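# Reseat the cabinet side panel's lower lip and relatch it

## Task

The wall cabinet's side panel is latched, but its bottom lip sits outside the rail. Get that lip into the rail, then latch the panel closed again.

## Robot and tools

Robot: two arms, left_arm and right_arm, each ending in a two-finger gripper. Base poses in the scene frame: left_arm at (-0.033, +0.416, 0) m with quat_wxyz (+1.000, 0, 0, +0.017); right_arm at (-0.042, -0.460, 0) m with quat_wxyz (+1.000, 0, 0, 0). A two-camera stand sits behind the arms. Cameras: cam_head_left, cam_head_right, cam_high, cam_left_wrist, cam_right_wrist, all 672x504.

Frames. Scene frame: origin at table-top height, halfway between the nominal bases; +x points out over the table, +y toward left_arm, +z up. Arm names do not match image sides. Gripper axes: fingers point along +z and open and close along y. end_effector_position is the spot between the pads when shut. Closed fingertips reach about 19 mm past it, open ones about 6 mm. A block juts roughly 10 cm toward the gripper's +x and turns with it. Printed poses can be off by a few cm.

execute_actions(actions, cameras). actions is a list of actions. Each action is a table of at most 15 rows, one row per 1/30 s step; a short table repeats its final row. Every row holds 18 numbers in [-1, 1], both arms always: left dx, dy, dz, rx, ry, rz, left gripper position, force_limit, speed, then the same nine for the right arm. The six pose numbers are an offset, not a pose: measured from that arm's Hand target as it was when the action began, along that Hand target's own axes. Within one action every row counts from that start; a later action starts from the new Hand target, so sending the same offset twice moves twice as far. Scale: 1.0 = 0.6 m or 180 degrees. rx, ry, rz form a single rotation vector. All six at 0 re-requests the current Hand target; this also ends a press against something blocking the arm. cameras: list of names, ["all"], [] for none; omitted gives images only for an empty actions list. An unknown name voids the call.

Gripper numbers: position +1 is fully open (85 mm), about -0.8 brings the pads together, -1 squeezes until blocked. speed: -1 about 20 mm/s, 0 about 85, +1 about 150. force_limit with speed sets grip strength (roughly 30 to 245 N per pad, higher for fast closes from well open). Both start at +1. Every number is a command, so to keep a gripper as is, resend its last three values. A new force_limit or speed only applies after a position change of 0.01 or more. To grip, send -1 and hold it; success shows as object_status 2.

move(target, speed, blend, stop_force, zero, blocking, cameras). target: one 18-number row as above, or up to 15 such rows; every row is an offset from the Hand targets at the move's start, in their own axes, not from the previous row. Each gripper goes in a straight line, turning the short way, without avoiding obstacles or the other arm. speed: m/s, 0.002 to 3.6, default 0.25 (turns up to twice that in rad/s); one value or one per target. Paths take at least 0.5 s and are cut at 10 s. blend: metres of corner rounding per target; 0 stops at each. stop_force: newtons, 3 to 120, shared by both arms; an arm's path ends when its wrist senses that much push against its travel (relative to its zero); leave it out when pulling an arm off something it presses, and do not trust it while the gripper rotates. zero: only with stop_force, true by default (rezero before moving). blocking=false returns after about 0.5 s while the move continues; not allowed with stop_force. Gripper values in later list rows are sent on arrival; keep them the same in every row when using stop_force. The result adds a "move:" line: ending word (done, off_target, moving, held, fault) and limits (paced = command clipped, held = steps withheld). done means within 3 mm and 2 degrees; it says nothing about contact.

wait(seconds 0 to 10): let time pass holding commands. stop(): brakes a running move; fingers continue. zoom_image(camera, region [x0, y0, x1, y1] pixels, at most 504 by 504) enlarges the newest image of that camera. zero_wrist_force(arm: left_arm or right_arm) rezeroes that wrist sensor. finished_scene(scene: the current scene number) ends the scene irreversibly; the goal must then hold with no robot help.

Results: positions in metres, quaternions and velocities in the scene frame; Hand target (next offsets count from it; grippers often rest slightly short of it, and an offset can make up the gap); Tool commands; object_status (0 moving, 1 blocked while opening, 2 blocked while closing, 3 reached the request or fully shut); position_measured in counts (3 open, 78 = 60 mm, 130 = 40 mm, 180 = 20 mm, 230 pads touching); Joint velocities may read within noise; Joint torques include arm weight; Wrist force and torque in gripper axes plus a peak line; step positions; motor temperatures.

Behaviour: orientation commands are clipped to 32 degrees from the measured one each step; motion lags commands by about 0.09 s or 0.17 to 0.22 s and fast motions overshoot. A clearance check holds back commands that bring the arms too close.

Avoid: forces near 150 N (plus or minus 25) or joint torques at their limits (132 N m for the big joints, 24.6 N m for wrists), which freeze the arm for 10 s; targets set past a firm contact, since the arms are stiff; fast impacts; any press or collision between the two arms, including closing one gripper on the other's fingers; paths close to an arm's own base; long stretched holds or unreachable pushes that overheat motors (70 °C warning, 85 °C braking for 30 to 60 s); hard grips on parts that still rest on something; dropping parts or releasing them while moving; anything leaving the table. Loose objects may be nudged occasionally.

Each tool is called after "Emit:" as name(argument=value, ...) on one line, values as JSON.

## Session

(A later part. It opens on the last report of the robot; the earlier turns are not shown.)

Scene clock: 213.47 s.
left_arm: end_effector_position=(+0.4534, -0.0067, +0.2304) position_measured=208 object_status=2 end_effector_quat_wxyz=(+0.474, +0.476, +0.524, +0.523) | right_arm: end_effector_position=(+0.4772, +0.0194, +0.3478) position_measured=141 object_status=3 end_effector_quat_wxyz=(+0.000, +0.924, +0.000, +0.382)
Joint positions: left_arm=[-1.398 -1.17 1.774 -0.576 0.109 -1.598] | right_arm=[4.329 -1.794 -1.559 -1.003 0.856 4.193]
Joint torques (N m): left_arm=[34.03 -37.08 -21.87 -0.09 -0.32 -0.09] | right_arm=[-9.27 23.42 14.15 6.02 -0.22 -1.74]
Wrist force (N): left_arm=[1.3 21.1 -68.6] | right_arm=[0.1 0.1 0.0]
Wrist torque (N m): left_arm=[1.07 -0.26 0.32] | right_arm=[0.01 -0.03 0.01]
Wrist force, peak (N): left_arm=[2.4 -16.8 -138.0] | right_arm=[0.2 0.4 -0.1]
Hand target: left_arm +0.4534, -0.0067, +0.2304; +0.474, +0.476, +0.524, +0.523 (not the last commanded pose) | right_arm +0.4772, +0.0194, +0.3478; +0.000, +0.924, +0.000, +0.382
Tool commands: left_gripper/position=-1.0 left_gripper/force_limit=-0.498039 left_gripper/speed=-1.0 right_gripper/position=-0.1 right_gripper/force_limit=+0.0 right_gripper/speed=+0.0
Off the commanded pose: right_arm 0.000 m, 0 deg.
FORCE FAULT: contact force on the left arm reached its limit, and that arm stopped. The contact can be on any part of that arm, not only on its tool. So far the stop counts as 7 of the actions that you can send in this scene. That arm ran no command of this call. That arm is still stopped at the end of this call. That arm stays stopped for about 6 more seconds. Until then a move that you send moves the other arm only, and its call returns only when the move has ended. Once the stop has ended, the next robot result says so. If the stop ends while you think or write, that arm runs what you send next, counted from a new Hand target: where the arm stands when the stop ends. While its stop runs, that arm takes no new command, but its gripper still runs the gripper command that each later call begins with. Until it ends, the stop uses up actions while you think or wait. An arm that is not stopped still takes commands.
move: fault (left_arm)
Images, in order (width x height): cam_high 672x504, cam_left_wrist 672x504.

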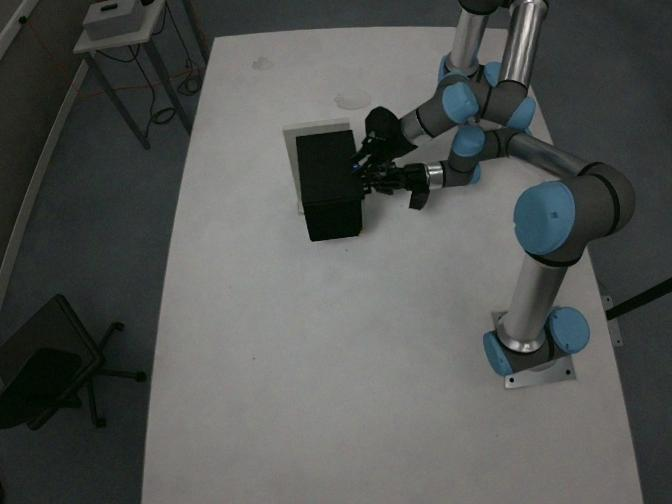

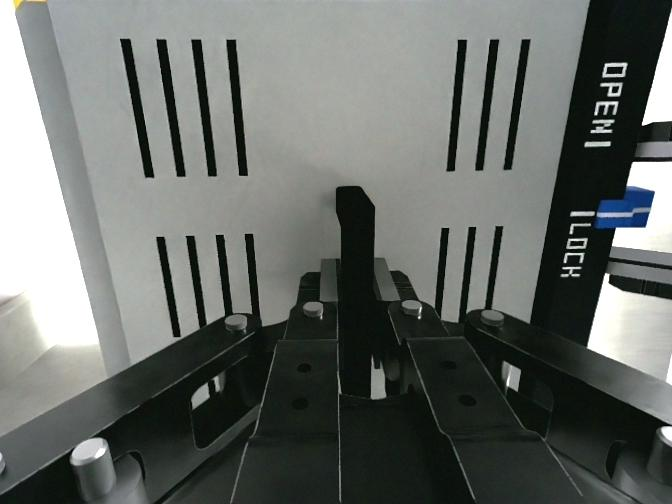

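Emit:
wait(seconds=6.5)

Emit:
move(target=[[0,0,0,0,0,0,-0.2,-0.5,0,0,0,0,0,0,0,-0.1,0,0],[0,0,-0.017,0,0,0,-0.2,-0.5,0,0,0,0,0,0,0,-0.1,0,0],[0,0,-0.017,0,0,0,-1,-0.5,-1,0,0,0,0,0,0,-0.1,0,0]], speed=0.06)

Emit:
wait(seconds=0.8, cameras=["cam_left_wrist"])

Scene clock: 227.07 s.
left_arm: end_effector_position=(+0.4534, -0.0067, +0.2304) position_measured=208 object_status=2 end_effector_quat_wxyz=(+0.474, +0.476, +0.524, +0.523) | right_arm: end_effector_position=(+0.4772, +0.0194, +0.3478) position_measured=141 object_status=3 end_effector_quat_wxyz=(+0.000, +0.924, +0.000, +0.382)
Joint positions: left_arm=[-1.398 -1.17 1.774 -0.576 0.109 -1.598] | right_arm=[4.329 -1.794 -1.559 -1.003 0.856 4.193]
Joint torques (N m): left_arm=[44.62 -21.3 -18.69 -0.06 -0.51 -0.3] | right_arm=[-8.98 24.09 14.47 6.07 -0.24 -1.52]
Wrist force (N): left_arm=[0.5 20.7 -66.6] | right_arm=[0.0 0.1 -0.1]
Wrist torque (N m): left_arm=[1.07 -0.28 0.31] | right_arm=[0.02 -0.01 0.02]
Wrist force, peak (N): left_arm=[1.3 21.5 -68.9] | right_arm=[0.2 0.1 0.3]
Hand target: left_arm +0.4534, -0.0067, +0.2304; +0.474, +0.476, +0.524, +0.523 (not the last commanded pose) | right_arm +0.4772, +0.0194, +0.3478; +0.000, +0.924, +0.000, +0.382
Tool commands: left_gripper/position=-1.0 left_gripper/force_limit=-0.498039 left_gripper/speed=-1.0 right_gripper/position=-0.1 right_gripper/force_limit=+0.0 right_gripper/speed=+0.0
Off the commanded pose: right_arm 0.000 m, 0 deg.
FORCE FAULT, CONTINUED: the left arm's stop, for the force fault that an earlier result reported, is over. The rest of the stop counts as 12 of the actions that you can send in this scene. That arm's target is now where it stood when the stop ended, not its last command. That arm accepts commands again.
wait: 6.50 s; at rest from the start

Scene clock: 229.77 s.
left_arm: end_effector_position=(+0.4432, -0.0077, +0.2305) position_measured=208 object_status=0 end_effector_quat_wxyz=(+0.474, +0.476, +0.524, +0.523) | right_arm: end_effector_position=(+0.4772, +0.0194, +0.3478) position_measured=141 object_status=3 end_effector_quat_wxyz=(+0.000, +0.924, +0.000, +0.382)
Joint positions: left_arm=[-1.419 -1.176 1.783 -0.572 0.088 -1.605] | right_arm=[4.329 -1.794 -1.559 -1.003 0.856 4.193]
Joint torques (N m): left_arm=[-8.57 -35.83 -19.25 1.79 -0.74 -1.86] | right_arm=[-9.02 23.68 15.05 5.93 -0.3 -1.49]
Wrist force (N): left_arm=[1.2 17.1 -3.2] | right_arm=[0.1 0.0 0.0]
Wrist torque (N m): left_arm=[0.12 -0.28 0.35] | right_arm=[0.00 -0.02 0.02]
Wrist force, peak (N): left_arm=[-0.1 26.6 -88.2] | right_arm=[0.4 0.2 -0.2]
Hand target: left_arm +0.4432, -0.0077, +0.2305; +0.474, +0.476, +0.524, +0.523 | right_arm +0.4772, +0.0194, +0.3478; +0.000, +0.924, +0.000, +0.382
Off the commanded pose: left_arm 0.000 m, 0 deg | right_arm 0.000 m, 0 deg.
move: done

Scene clock: 230.57 s.
left_arm: end_effector_position=(+0.4432, -0.0077, +0.2305) position_measured=208 object_status=2 end_effector_quat_wxyz=(+0.474, +0.476, +0.524, +0.523) | right_arm: end_effector_position=(+0.4772, +0.0194, +0.3478) position_measured=141 object_status=3 end_effector_quat_wxyz=(+0.000, +0.924, +0.000, +0.382)
Joint positions: left_arm=[-1.419 -1.176 1.783 -0.572 0.088 -1.605] | right_arm=[4.329 -1.794 -1.559 -1.003 0.856 4.193]
Joint torques (N m): left_arm=[-2.64 -25.37 -13.97 1.97 0.77 -1.74] | right_arm=[-9.39 23.63 14.58 5.99 -0.36 -1.67]
Wrist force (N): left_arm=[1.0 16.7 -3.2] | right_arm=[0.0 0.0 0.0]
Wrist torque (N m): left_arm=[0.14 -0.25 0.35] | right_arm=[0.00 -0.01 0.02]
Wrist force, peak (N): left_arm=[1.0 17.3 -3.3] | right_arm=[0.4 0.1 -0.1]
Hand target: left_arm +0.4432, -0.0077, +0.2305; +0.474, +0.476, +0.524, +0.523 | right_arm +0.4772, +0.0194, +0.3478; +0.000, +0.924, +0.000, +0.382
Tool commands: left_gripper/position=-1.0 left_gripper/force_limit=-0.5 left_gripper/speed=-1.0 right_gripper/position=-0.1 right_gripper/force_limit=+0.0 right_gripper/speed=+0.0
Off the commanded pose: left_arm 0.000 m, 0 deg | right_arm 0.000 m, 0 deg.
wait: 0.80 s; at rest by 0.17 s
Images, in order (width x height): cam_left_wrist 672x504.

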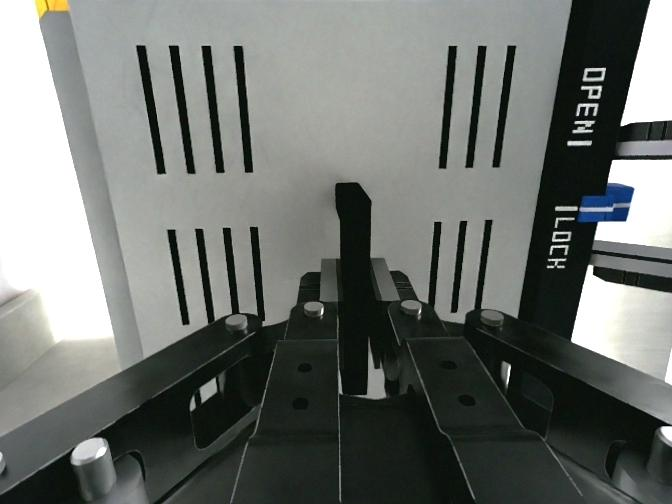

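Emit:
move(target=[0,0.001,0,0,0,0,-1,-0.5,-1,0,-0.085,0,0,0,0,-0.1,0,0], speed=0.05, stop_force=18, cameras=["cam_left_wrist","cam_right_wrist"])

Scene clock: 239.53 s.
left_arm: end_effector_position=(+0.4432, -0.0077, +0.2308) position_measured=208 object_status=2 end_effector_quat_wxyz=(+0.474, +0.476, +0.524, +0.523) | right_arm: end_effector_position=(+0.4770, +0.0560, +0.3477) position_measured=141 object_status=3 end_effector_quat_wxyz=(+0.000, +0.924, +0.000, +0.382)
Joint positions: left_arm=[-1.419 -1.176 1.783 -0.571 0.088 -1.605] | right_arm=[4.352 -1.863 -1.466 -1.045 0.848 4.222]
Joint torques (N m): left_arm=[7.88 -32.51 -18.89 -1.86 0.75 -1.35] | right_arm=[-2.28 44.14 18.04 8.84 -0.16 -1.84]
Wrist force (N): left_arm=[0.1 -0.5 1.6] | right_arm=[-2.5 17.6 -2.8]
Wrist torque (N m): left_arm=[0.34 -0.30 0.37] | right_arm=[-0.10 -0.04 -0.06]
Wrist force, peak (N): left_arm=[1.1 17.3 -3.3] | right_arm=[-8.3 48.1 -9.2]
Hand target: left_arm +0.4432, -0.0077, +0.2307; +0.474, +0.476, +0.524, +0.523 | right_arm +0.4771, +0.0560, +0.3477; +0.000, +0.924, +0.000, +0.382 (not the last commanded pose)
Off the commanded pose: left_arm 0.000 m, 0 deg | right_arm 0.014 m, 0 deg.
move: contact (left_arm, right_arm)
Images, in order (width x height): cam_left_wrist 672x504, cam_right_wrist 672x504.

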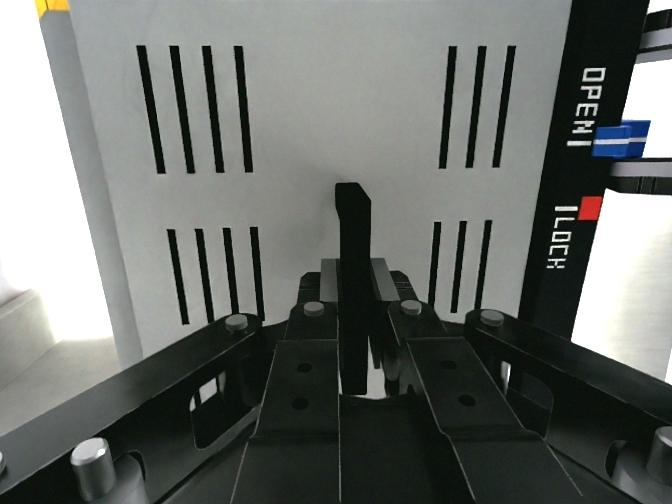

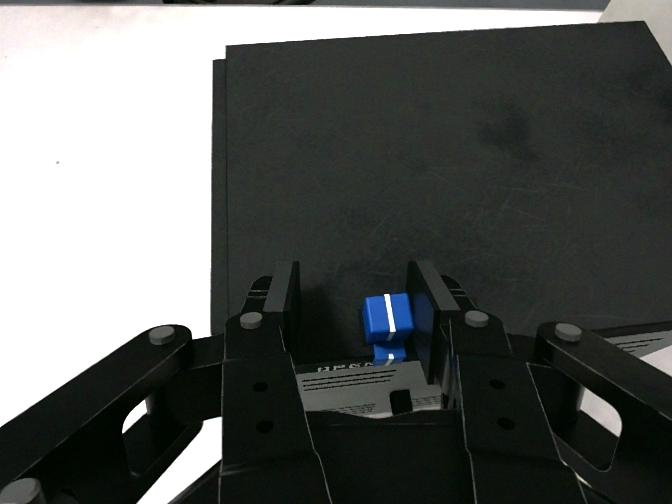

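Emit:
move(target=[0,0,-0.05,0,0,0,-1,-0.5,-1,0,0.006,0,0,0,0,-0.1,0,0], speed=0.04, stop_force=20, cameras=["cam_high","cam_left_wrist","cam_right_wrist"])

Emit:
zoom_image(camera="cam_high", region=[290, 120, 430, 260])

Scene clock: 251.17 s.
left_arm: end_effector_position=(+0.4134, -0.0106, +0.2308) position_measured=208 object_status=2 end_effector_quat_wxyz=(+0.474, +0.476, +0.524, +0.524) | right_arm: end_effector_position=(+0.4771, +0.0524, +0.3477) position_measured=141 object_status=3 end_effector_quat_wxyz=(+0.000, +0.924, +0.000, +0.382)
Joint positions: left_arm=[-1.482 -1.186 1.799 -0.529 0.025 -1.654] | right_arm=[4.35 -1.856 -1.476 -1.04 0.849 4.219]
Joint torques (N m): left_arm=[-11.06 -32.1 -25.81 1.95 -1.45 -1.65] | right_arm=[-8.89 47.57 14.19 6.2 -0.12 -1.85]
Wrist force (N): left_arm=[0.1 -0.8 2.0] | right_arm=[0.4 -0.3 -0.2]
Wrist torque (N m): left_arm=[0.29 -0.29 0.36] | right_arm=[-0.04 -0.08 0.02]
Wrist force, peak (N): left_arm=[0.0 -0.8 2.7] | right_arm=[-2.7 17.7 -2.6]
Hand target: left_arm +0.4134, -0.0106, +0.2308; +0.474, +0.476, +0.524, +0.523 | right_arm +0.4771, +0.0524, +0.3477; +0.000, +0.924, +0.000, +0.382
Off the commanded pose: left_arm 0.000 m, 0 deg | right_arm 0.000 m, 0 deg.
move: done
Images, in order (width x height): cam_high 672x504, cam_left_wrist 672x504, cam_right_wrist 672x504.

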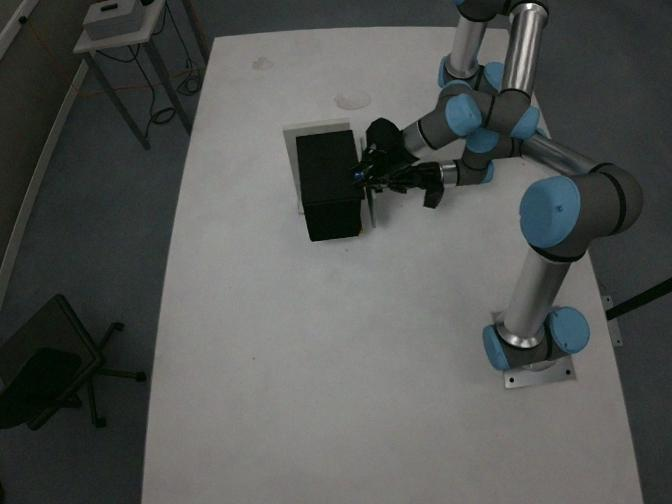

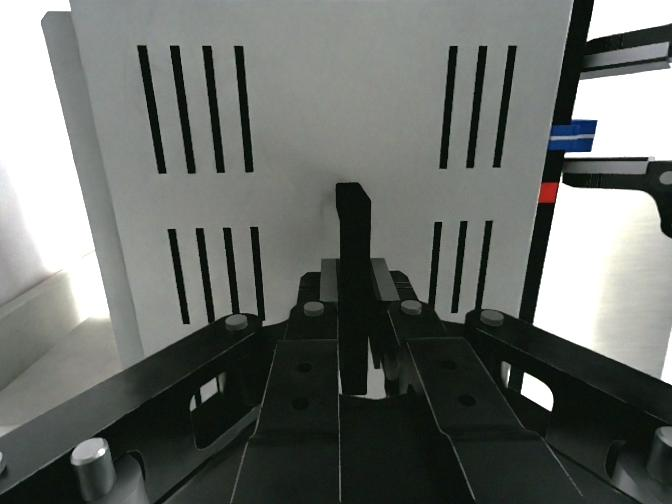

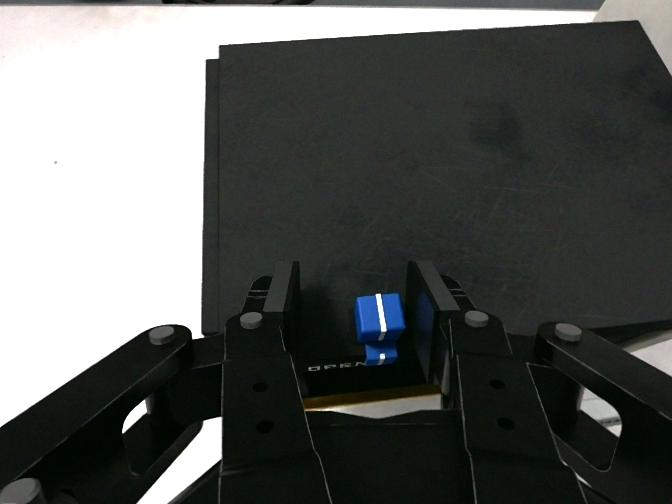

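Scaled by 3.600.

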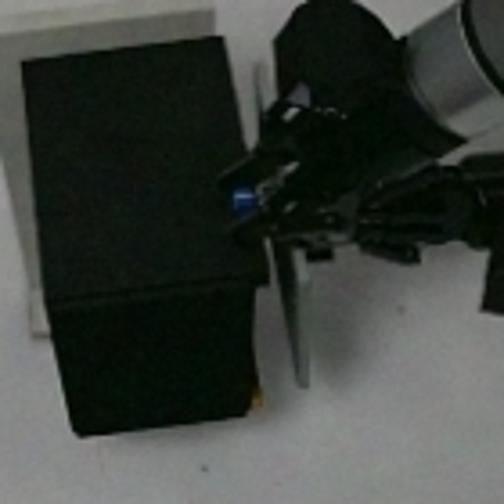

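Emit:
move(target=[0,0,-0.17,0,0,0,-1,-0.5,-1,0,0,-0.08,0,0,0,-0.1,0,0], speed=0.15, cameras=["cam_left_wrist","cam_right_wrist"])

Emit:
zoom_image(camera="cam_right_wrist", region=[180, 200, 560, 440])

Scene clock: 261.27 s.
left_arm: end_effector_position=(+0.3119, -0.0206, +0.2312) position_measured=208 object_status=2 end_effector_quat_wxyz=(+0.474, +0.476, +0.524, +0.523) | right_arm: end_effector_position=(+0.4431, +0.0524, +0.3816) position_measured=141 object_status=3 end_effector_quat_wxyz=(+0.000, +0.924, +0.000, +0.382)
Joint positions: left_arm=[-1.702 -1.248 1.887 -0.654 -0.196 -1.555] | right_arm=[4.405 -1.796 -1.454 -1.169 0.832 4.288]
Joint torques (N m): left_arm=[-10.31 -44.03 -11.71 -1.69 -1.28 1.44] | right_arm=[6.94 46.25 32.13 0.62 -2.72 1.56]
Wrist force (N): left_arm=[0.5 -0.7 2.0] | right_arm=[0.4 -0.2 -0.2]
Wrist torque (N m): left_arm=[0.29 -0.36 0.28] | right_arm=[-0.01 -0.06 -0.07]
Wrist force, peak (N): left_arm=[0.2 -0.9 3.3] | right_arm=[1.0 0.2 0.6]
Hand target: left_arm +0.3118, -0.0206, +0.2312; +0.474, +0.476, +0.524, +0.523 | right_arm +0.4431, +0.0524, +0.3816; +0.000, +0.924, +0.000, +0.382
Off the commanded pose: left_arm 0.000 m, 0 deg | right_arm 0.000 m, 0 deg.
move: done
Images, in order (width x height): cam_left_wrist 672x504, cam_right_wrist 672x504.

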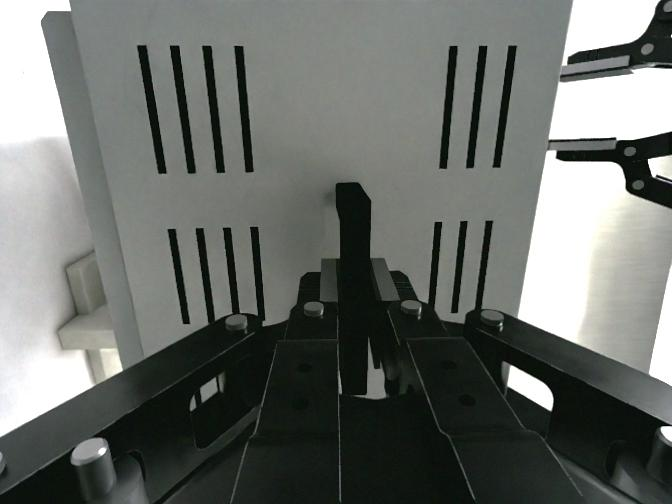

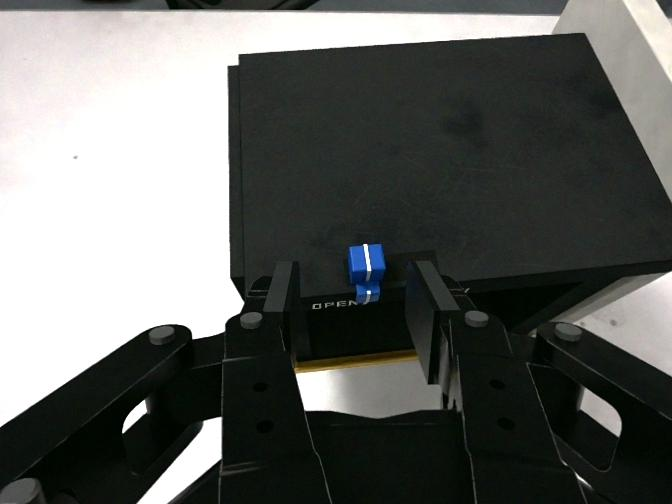

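Scaled by 1.326.

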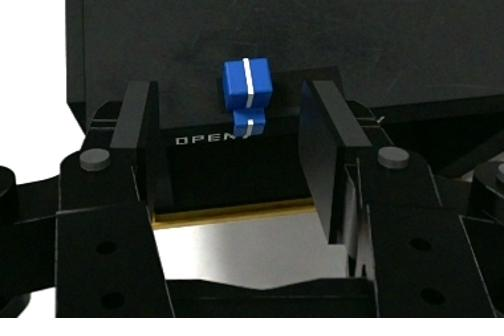

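Emit:
move(target=[[0.37,0,-0.08,0,0,0,-1,-0.5,-1,0,0,-0.05,0,0,0,-0.1,0,0],[0.37,0,-0.08,0,0,0,-1,-0.5,-1,-0.25,0.0,-0.133,0,0.19,0,-0.1,0,0]], speed=0.25, blend=0.03, cameras=["cam_left_wrist","cam_right_wrist"])

Emit:
zoom_image(camera="cam_right_wrist", region=[100, 100, 500, 400])

Scene clock: 273.47 s.
left_arm: end_effector_position=(+0.2423, +0.1956, +0.2316) position_measured=208 object_status=2 end_effector_quat_wxyz=(+0.474, +0.476, +0.524, +0.523) | right_arm: end_effector_position=(+0.2807, +0.0523, +0.3321) position_measured=141 object_status=3 end_effector_quat_wxyz=(+0.000, +0.771, +0.001, +0.637)
Joint positions: left_arm=[-2.098 -1.81 2.479 -0.675 -0.591 -1.565] | right_arm=[4.838 -1.695 -1.838 -1.752 0.226 5.296]
Joint torques (N m): left_arm=[-11.92 -14.52 -11.04 3.7 -1.3 1.47] | right_arm=[7.58 17.34 30.01 -0.57 -0.32 1.67]
Wrist force (N): left_arm=[0.3 -0.7 2.4] | right_arm=[0.4 0.1 -0.3]
Wrist torque (N m): left_arm=[0.31 -0.33 0.28] | right_arm=[0.11 -0.38 -0.13]
Wrist force, peak (N): left_arm=[-1.7 -0.9 2.4] | right_arm=[1.4 -0.3 -0.1]
Hand target: left_arm +0.2423, +0.1956, +0.2316; +0.474, +0.476, +0.524, +0.523 | right_arm +0.2806, +0.0523, +0.3321; +0.000, +0.771, +0.001, +0.637
Off the commanded pose: left_arm 0.000 m, 0 deg | right_arm 0.000 m, 0 deg.
move: done
Images, in order (width x height): cam_left_wrist 672x504, cam_right_wrist 672x504.

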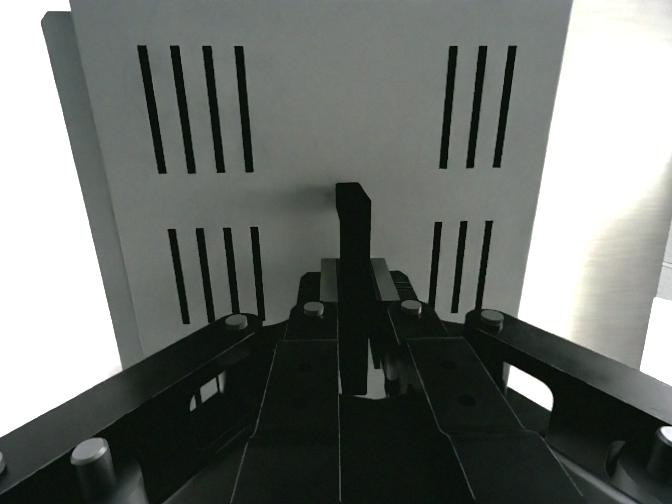

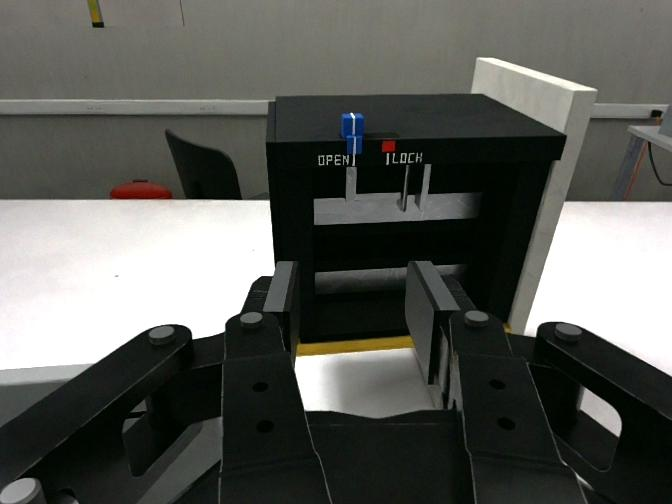

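Scaled by 1.260.

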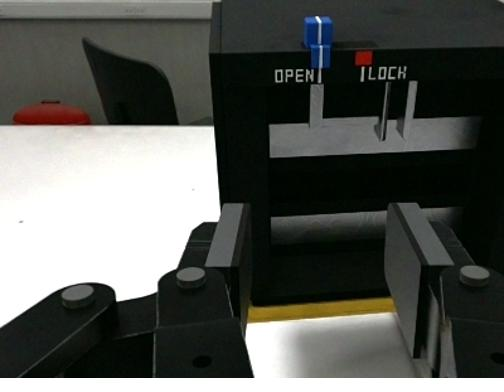

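Emit:
move(target=[0,0,0,0,0,0,-1,-0.5,-1,-0.186,0.287,0.019,0.49,0,-0.095,-0.1,0,0], speed=0.5, cameras=["cam_right_wrist","cam_high"])

Emit:
zoom_image(camera="cam_right_wrist", region=[150, 50, 550, 350])

Scene clock: 287.13 s.
left_arm: end_effector_position=(+0.2423, +0.1956, +0.2316) position_measured=208 object_status=2 end_effector_quat_wxyz=(+0.474, +0.476, +0.524, +0.523) | right_arm: end_effector_position=(+0.2709, -0.1201, +0.2205) position_measured=141 object_status=3 end_effector_quat_wxyz=(-0.448, +0.546, +0.546, +0.451)
Joint positions: left_arm=[-2.098 -1.81 2.479 -0.675 -0.591 -1.565] | right_arm=[3.84 -1.573 -2.172 -2.832 -2.419 6.058]
Joint torques (N m): left_arm=[-10.11 -13.35 -10.31 3.71 -1.41 1.33] | right_arm=[-10.17 7.57 29.4 -1.64 -1.91 -1.77]
Wrist force (N): left_arm=[0.3 -0.6 2.3] | right_arm=[0.2 0.3 -0.3]
Wrist torque (N m): left_arm=[0.33 -0.33 0.28] | right_arm=[0.13 -0.35 -0.05]
Wrist force, peak (N): left_arm=[0.4 -0.6 2.5] | right_arm=[1.1 -0.4 -0.1]
Hand target: left_arm +0.2423, +0.1956, +0.2316; +0.474, +0.476, +0.524, +0.523 | right_arm +0.2709, -0.1200, +0.2205; -0.448, +0.546, +0.546, +0.451
Off the commanded pose: left_arm 0.000 m, 0 deg | right_arm 0.000 m, 0 deg.
move: done; limits=paced
Images, in order (width x height): cam_high 672x504, cam_right_wrist 672x504.

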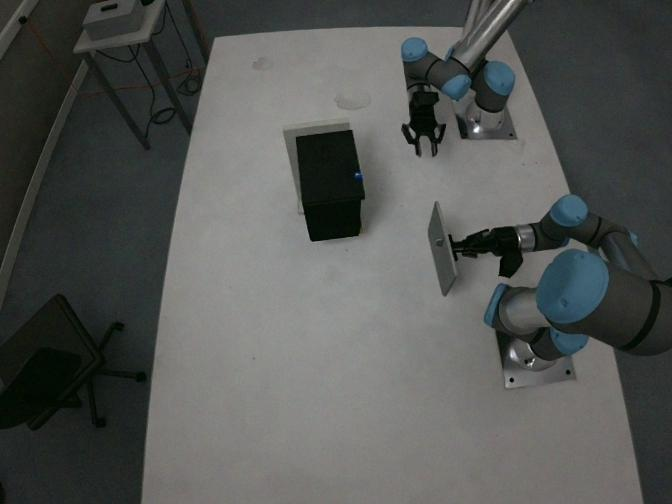

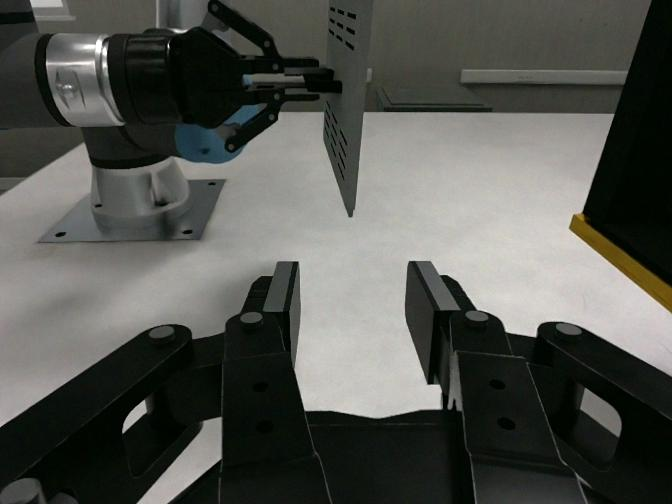

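Scaled by 1.260.

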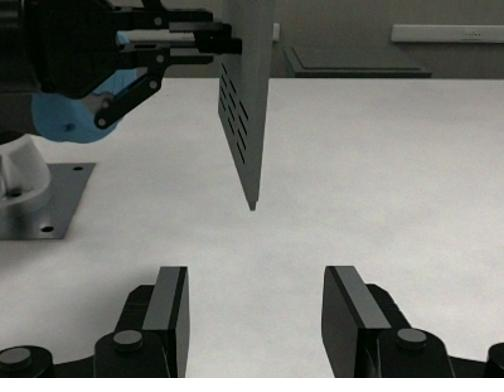

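Emit:
move(target=[-0.3696,0.032,0.187,-0.067,0,0,-1,-0.5,-1,-0.123,0.1,-0.112,-0.272,0,0.053,-0.1,0,0], speed=0.25, cameras=["cam_high","cam_left_wrist","cam_right_wrist"])

Emit:
zoom_image(camera="cam_right_wrist", region=[150, 50, 550, 350])

Scene clock: 325.17 s.
left_arm: end_effector_position=(+0.3757, -0.0141, +0.2502) position_measured=208 object_status=2 end_effector_quat_wxyz=(+0.521, +0.423, +0.467, +0.576) | right_arm: end_effector_position=(+0.3313, -0.2004, +0.1611) position_measured=141 object_status=3 end_effector_quat_wxyz=(-0.207, +0.700, +0.294, +0.617)
Joint positions: left_arm=[-1.551 -0.867 1.623 0.608 -0.212 -2.928] | right_arm=[4.321 -1.312 -2.604 -2.538 -1.119 6.285]
Joint torques (N m): left_arm=[12.1 -38.61 -6.61 5.03 -4.45 -1.81] | right_arm=[7.51 -4.9 6.27 4.34 1.51 1.52]
Wrist force (N): left_arm=[0.1 -1.0 1.4] | right_arm=[0.1 0.4 -0.4]
Wrist torque (N m): left_arm=[0.22 -0.36 0.34] | right_arm=[0.17 -0.34 -0.12]
Wrist force, peak (N): left_arm=[-1.0 -1.1 2.2] | right_arm=[0.8 0.2 0.1]
Hand target: left_arm +0.3758, -0.0141, +0.2502; +0.521, +0.424, +0.467, +0.576 | right_arm +0.3309, -0.2003, +0.1611; -0.217, +0.724, +0.264, +0.598
Off the commanded pose: left_arm 0.000 m, 0 deg | right_arm 0.000 m, 5 deg.
joint sent to its limit (right arm) — joint 6 (wrist 3), upper limit. The joint targets are off in orientation, not in position.
move: off_target (right_arm)
Images, in order (width x height): cam_high 672x504, cam_left_wrist 672x504, cam_right_wrist 672x504.

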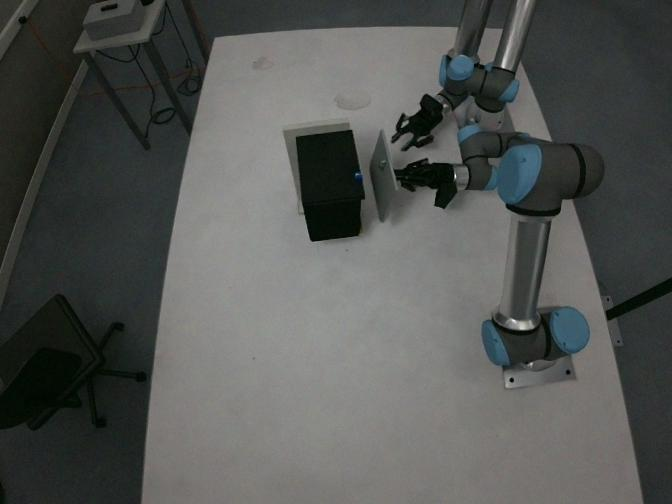

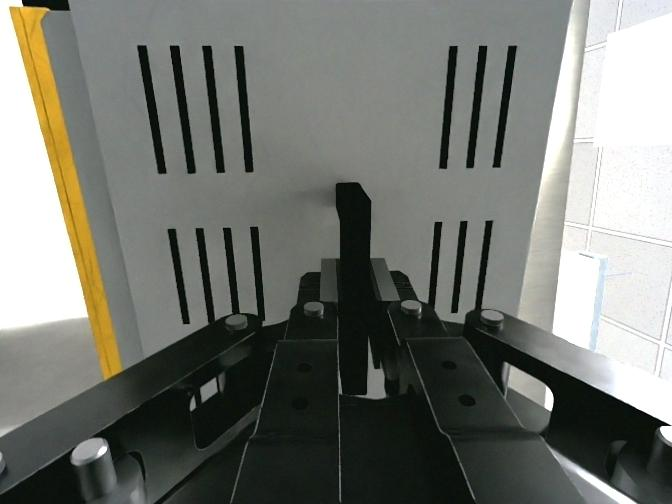

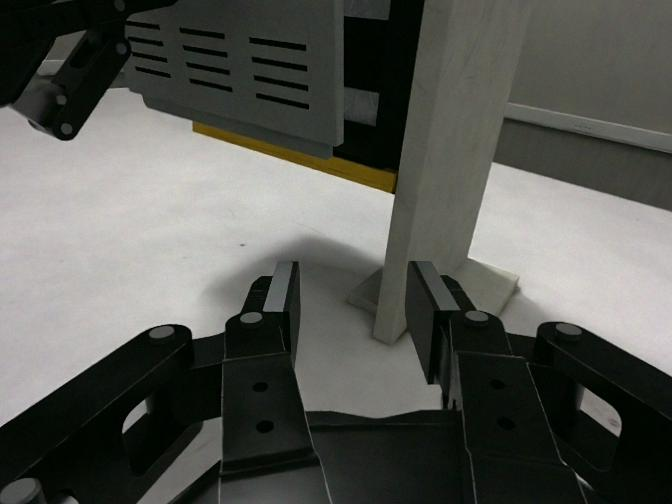

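Scaled by 1.260.

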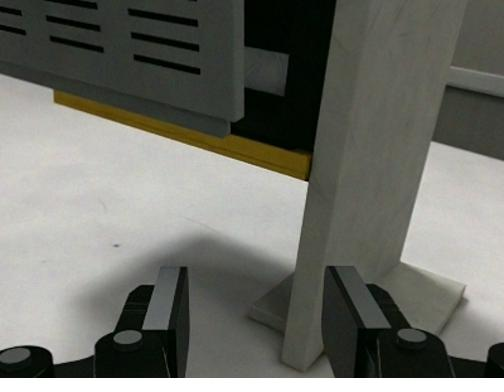

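Emit:
move(target=[0,-0.0156,0.0733,0,0,0,-1,-0.5,-1,0,0,0,0,0,0,-0.1,0,0], speed=0.08, stop_force=8, cameras=["cam_left_wrist","cam_right_wrist"])

Emit:
zoom_image(camera="cam_right_wrist", region=[220, 60, 460, 240])

Emit:
zoom_image(camera="cam_left_wrist", region=[0, 0, 140, 120])

Scene clock: 336.87 s.
left_arm: end_effector_position=(+0.4205, -0.0097, +0.2501) position_measured=208 object_status=2 end_effector_quat_wxyz=(+0.521, +0.424, +0.467, +0.576) | right_arm: end_effector_position=(+0.3313, -0.2004, +0.1611) position_measured=141 object_status=3 end_effector_quat_wxyz=(-0.207, +0.700, +0.294, +0.617)
Joint positions: left_arm=[-1.455 -0.773 1.59 0.996 -0.214 -3.389] | right_arm=[4.321 -1.312 -2.605 -2.538 -1.119 6.285]
Joint torques (N m): left_arm=[12.57 -41.89 -6.48 4.94 -4.49 -1.74] | right_arm=[7.07 -4.92 7.22 4.34 1.45 1.54]
Wrist force (N): left_arm=[0.0 -1.1 1.4] | right_arm=[0.1 0.4 -0.4]
Wrist torque (N m): left_arm=[0.18 -0.36 0.32] | right_arm=[0.16 -0.35 -0.11]
Wrist force, peak (N): left_arm=[0.0 -1.3 2.1] | right_arm=[0.3 0.6 -0.6]
Hand target: left_arm +0.4205, -0.0097, +0.2501; +0.521, +0.424, +0.467, +0.576 | right_arm +0.3309, -0.2003, +0.1611; -0.217, +0.724, +0.264, +0.598
Off the commanded pose: left_arm 0.000 m, 0 deg | right_arm 0.000 m, 5 deg.
joint sent to its limit (right arm) — joint 6 (wrist 3), upper limit. The joint targets are off in orientation, not in position.
move: off_target (right_arm)
Images, in order (width x height): cam_left_wrist 672x504, cam_right_wrist 672x504.

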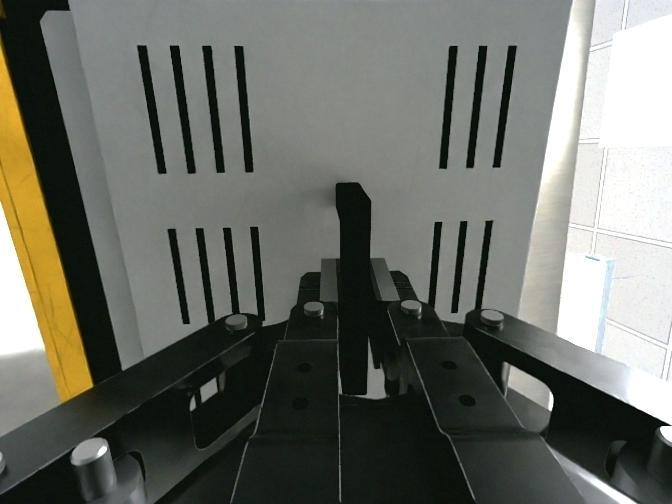

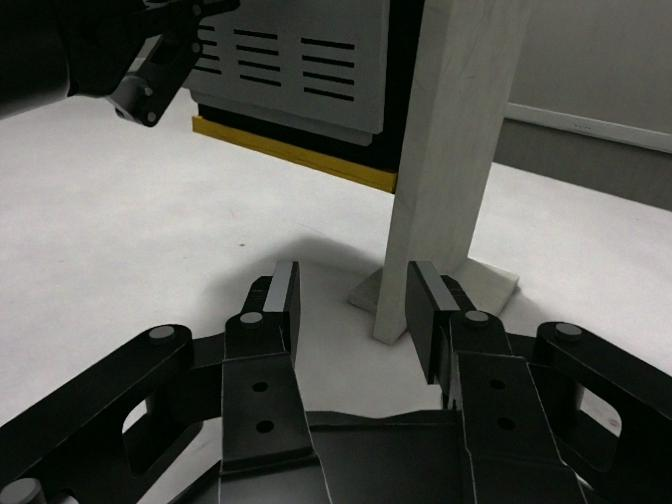

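Scaled by 2.100.

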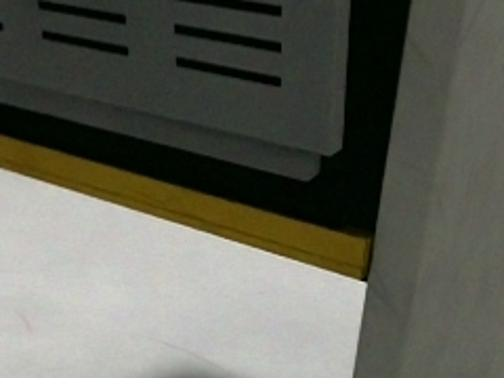

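Scaled by 3.600.

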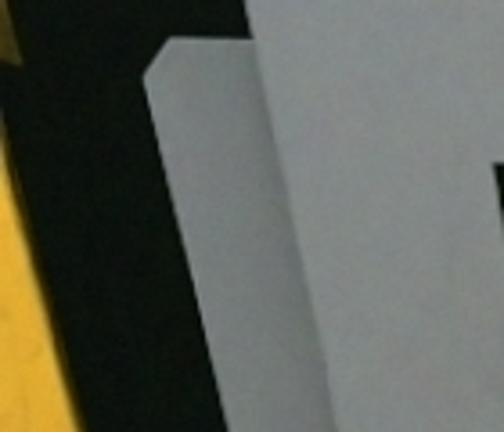

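Emit:
zoom_image(camera="cam_right_wrist", region=[330, 120, 420, 210])

Emit:
zoom_image(camera="cam_left_wrist", region=[0, 160, 110, 300])

Scaled by 5.600.

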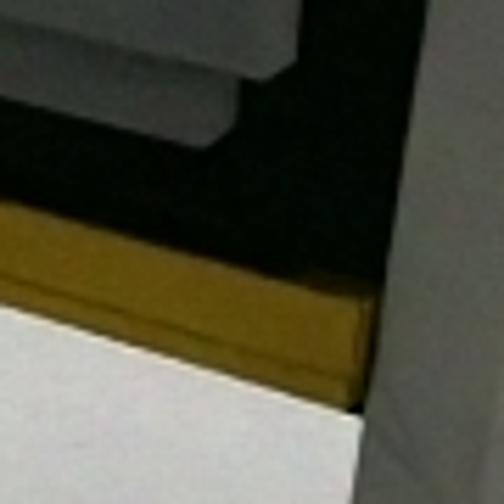

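Scaled by 3.600.

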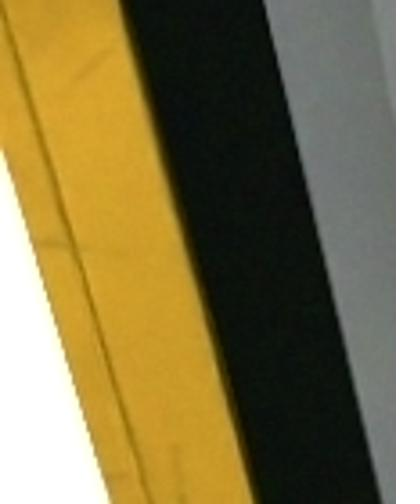

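Emit:
move(target=[0,-0.0063,0.0293,0,0,0,-1,-0.5,-1,0,0,0,0,0,0,-0.1,0,0], speed=0.05, stop_force=8, cameras=["cam_left_wrist","cam_right_wrist"])

Emit:
zoom_image(camera="cam_right_wrist", region=[330, 120, 420, 210])

Scene clock: 355.90 s.
left_arm: end_effector_position=(+0.4296, -0.0086, +0.2499) position_measured=208 object_status=2 end_effector_quat_wxyz=(+0.521, +0.423, +0.467, +0.576) | right_arm: end_effector_position=(+0.3313, -0.2004, +0.1611) position_measured=141 object_status=3 end_effector_quat_wxyz=(-0.207, +0.700, +0.294, +0.617)
Joint positions: left_arm=[-1.436 -0.758 1.585 1.059 -0.219 -3.463] | right_arm=[4.321 -1.312 -2.605 -2.538 -1.119 6.285]
Joint torques (N m): left_arm=[-11.11 -61.05 -11.25 0.67 -1.83 1.38] | right_arm=[7.85 -4.17 6.16 4.39 1.42 1.61]
Wrist force (N): left_arm=[0.3 -1.0 1.4] | right_arm=[0.2 0.4 -0.3]
Wrist torque (N m): left_arm=[0.20 -0.41 0.24] | right_arm=[0.16 -0.36 -0.12]
Wrist force, peak (N): left_arm=[0.9 6.0 -29.8] | right_arm=[0.4 0.6 -0.5]
Hand target: left_arm +0.4296, -0.0086, +0.2499; +0.521, +0.423, +0.467, +0.576 (not the last commanded pose) | right_arm +0.3309, -0.2003, +0.1611; -0.217, +0.724, +0.264, +0.598
Off the commanded pose: left_arm 0.009 m, 0 deg | right_arm 0.000 m, 5 deg.
joint sent to its limit (right arm) — joint 6 (wrist 3), upper limit. The joint targets are off in orientation, not in position.
move: contact (left_arm), off_target (right_arm)
Images, in order (width x height): cam_left_wrist 672x504, cam_right_wrist 672x504.

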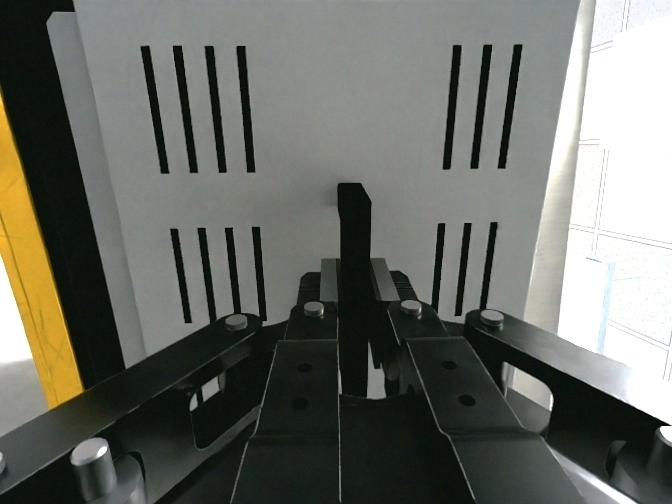

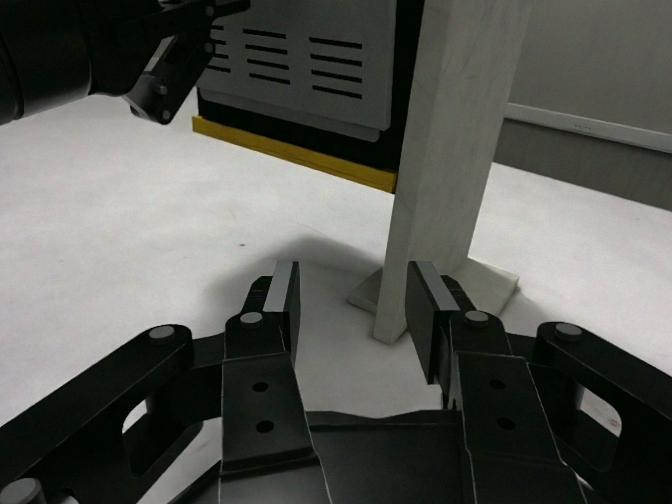

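Scaled by 5.600.

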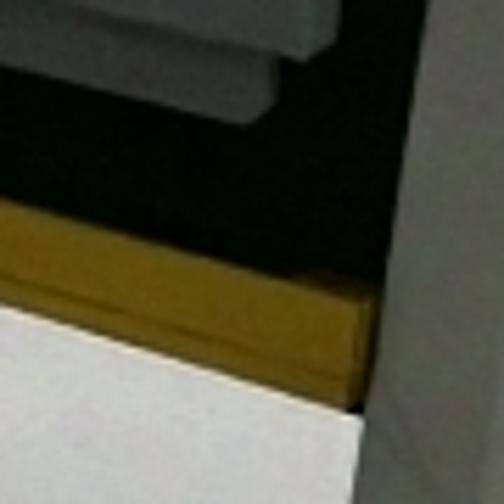

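Emit:
move(target=[0,-0.0555,-0.0165,0,0,0,-1,-0.5,-1,0,0,0,0,0,0,-0.1,0,0], speed=0.03, stop_force=8, cameras=["cam_left_wrist","cam_right_wrist"])

Emit:
zoom_image(camera="cam_right_wrist", region=[330, 120, 420, 210])

Scene clock: 365.13 s.
left_arm: end_effector_position=(+0.4279, -0.0088, +0.2293) position_measured=208 object_status=2 end_effector_quat_wxyz=(+0.521, +0.423, +0.467, +0.576) | right_arm: end_effector_position=(+0.3313, -0.2004, +0.1611) position_measured=141 object_status=3 end_effector_quat_wxyz=(-0.207, +0.700, +0.294, +0.617)
Joint positions: left_arm=[-1.439 -0.724 1.586 1.012 -0.218 -3.45] | right_arm=[4.321 -1.312 -2.605 -2.538 -1.119 6.285]
Joint torques (N m): left_arm=[14.19 -57.71 -3.83 3.46 -2.26 -1.81] | right_arm=[7.84 -4.67 6.93 4.29 1.38 1.56]
Wrist force (N): left_arm=[-5.6 5.0 1.2] | right_arm=[0.2 0.4 -0.3]
Wrist torque (N m): left_arm=[-0.03 -0.36 0.35] | right_arm=[0.16 -0.37 -0.12]
Wrist force, peak (N): left_arm=[-20.9 19.6 -4.8] | right_arm=[0.2 0.6 -0.4]
Hand target: left_arm +0.4279, -0.0088, +0.2293; +0.521, +0.423, +0.467, +0.576 (not the last commanded pose) | right_arm +0.3309, -0.2003, +0.1611; -0.217, +0.724, +0.264, +0.598
Off the commanded pose: left_arm 0.014 m, 0 deg | right_arm 0.000 m, 5 deg.
joint sent to its limit (right arm) — joint 6 (wrist 3), upper limit. The joint targets are off in orientation, not in position.
move: contact (left_arm), off_target (right_arm)
Images, in order (width x height): cam_left_wrist 672x504, cam_right_wrist 672x504.

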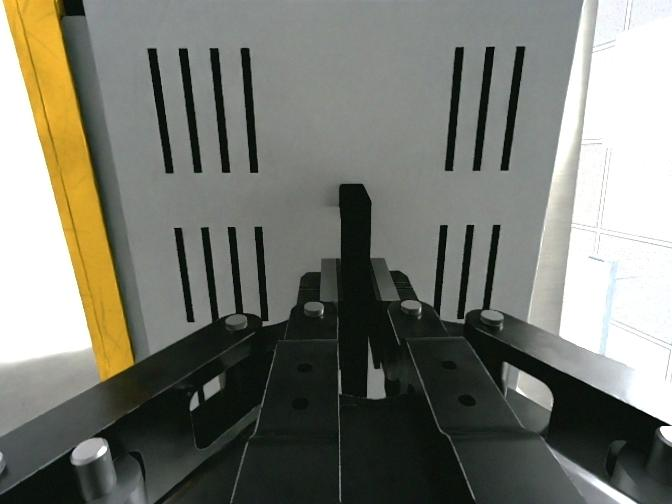

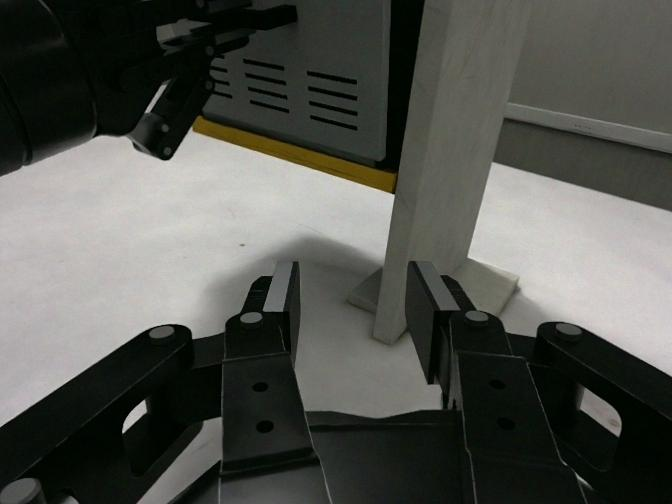

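Scaled by 5.600.

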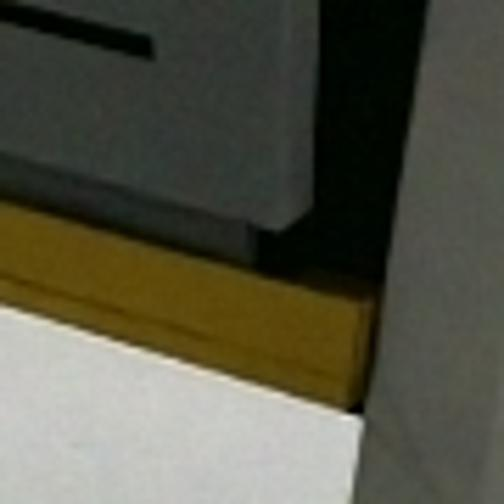

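Emit:
zoom_image(camera="cam_left_wrist", region=[0, 0, 110, 90])

Emit:
zoom_image(camera="cam_right_wrist", region=[180, 0, 420, 200])

Scaled by 4.582.

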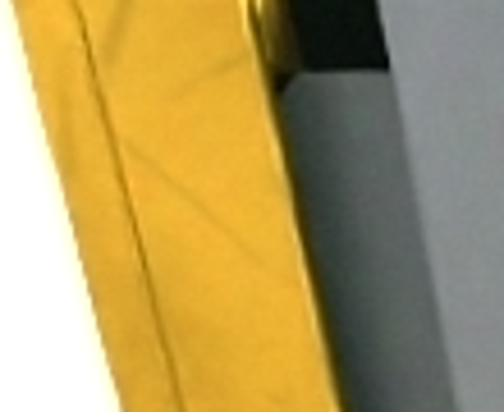

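Scaled by 2.100.

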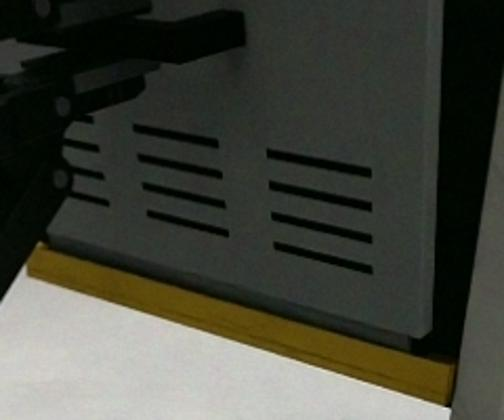

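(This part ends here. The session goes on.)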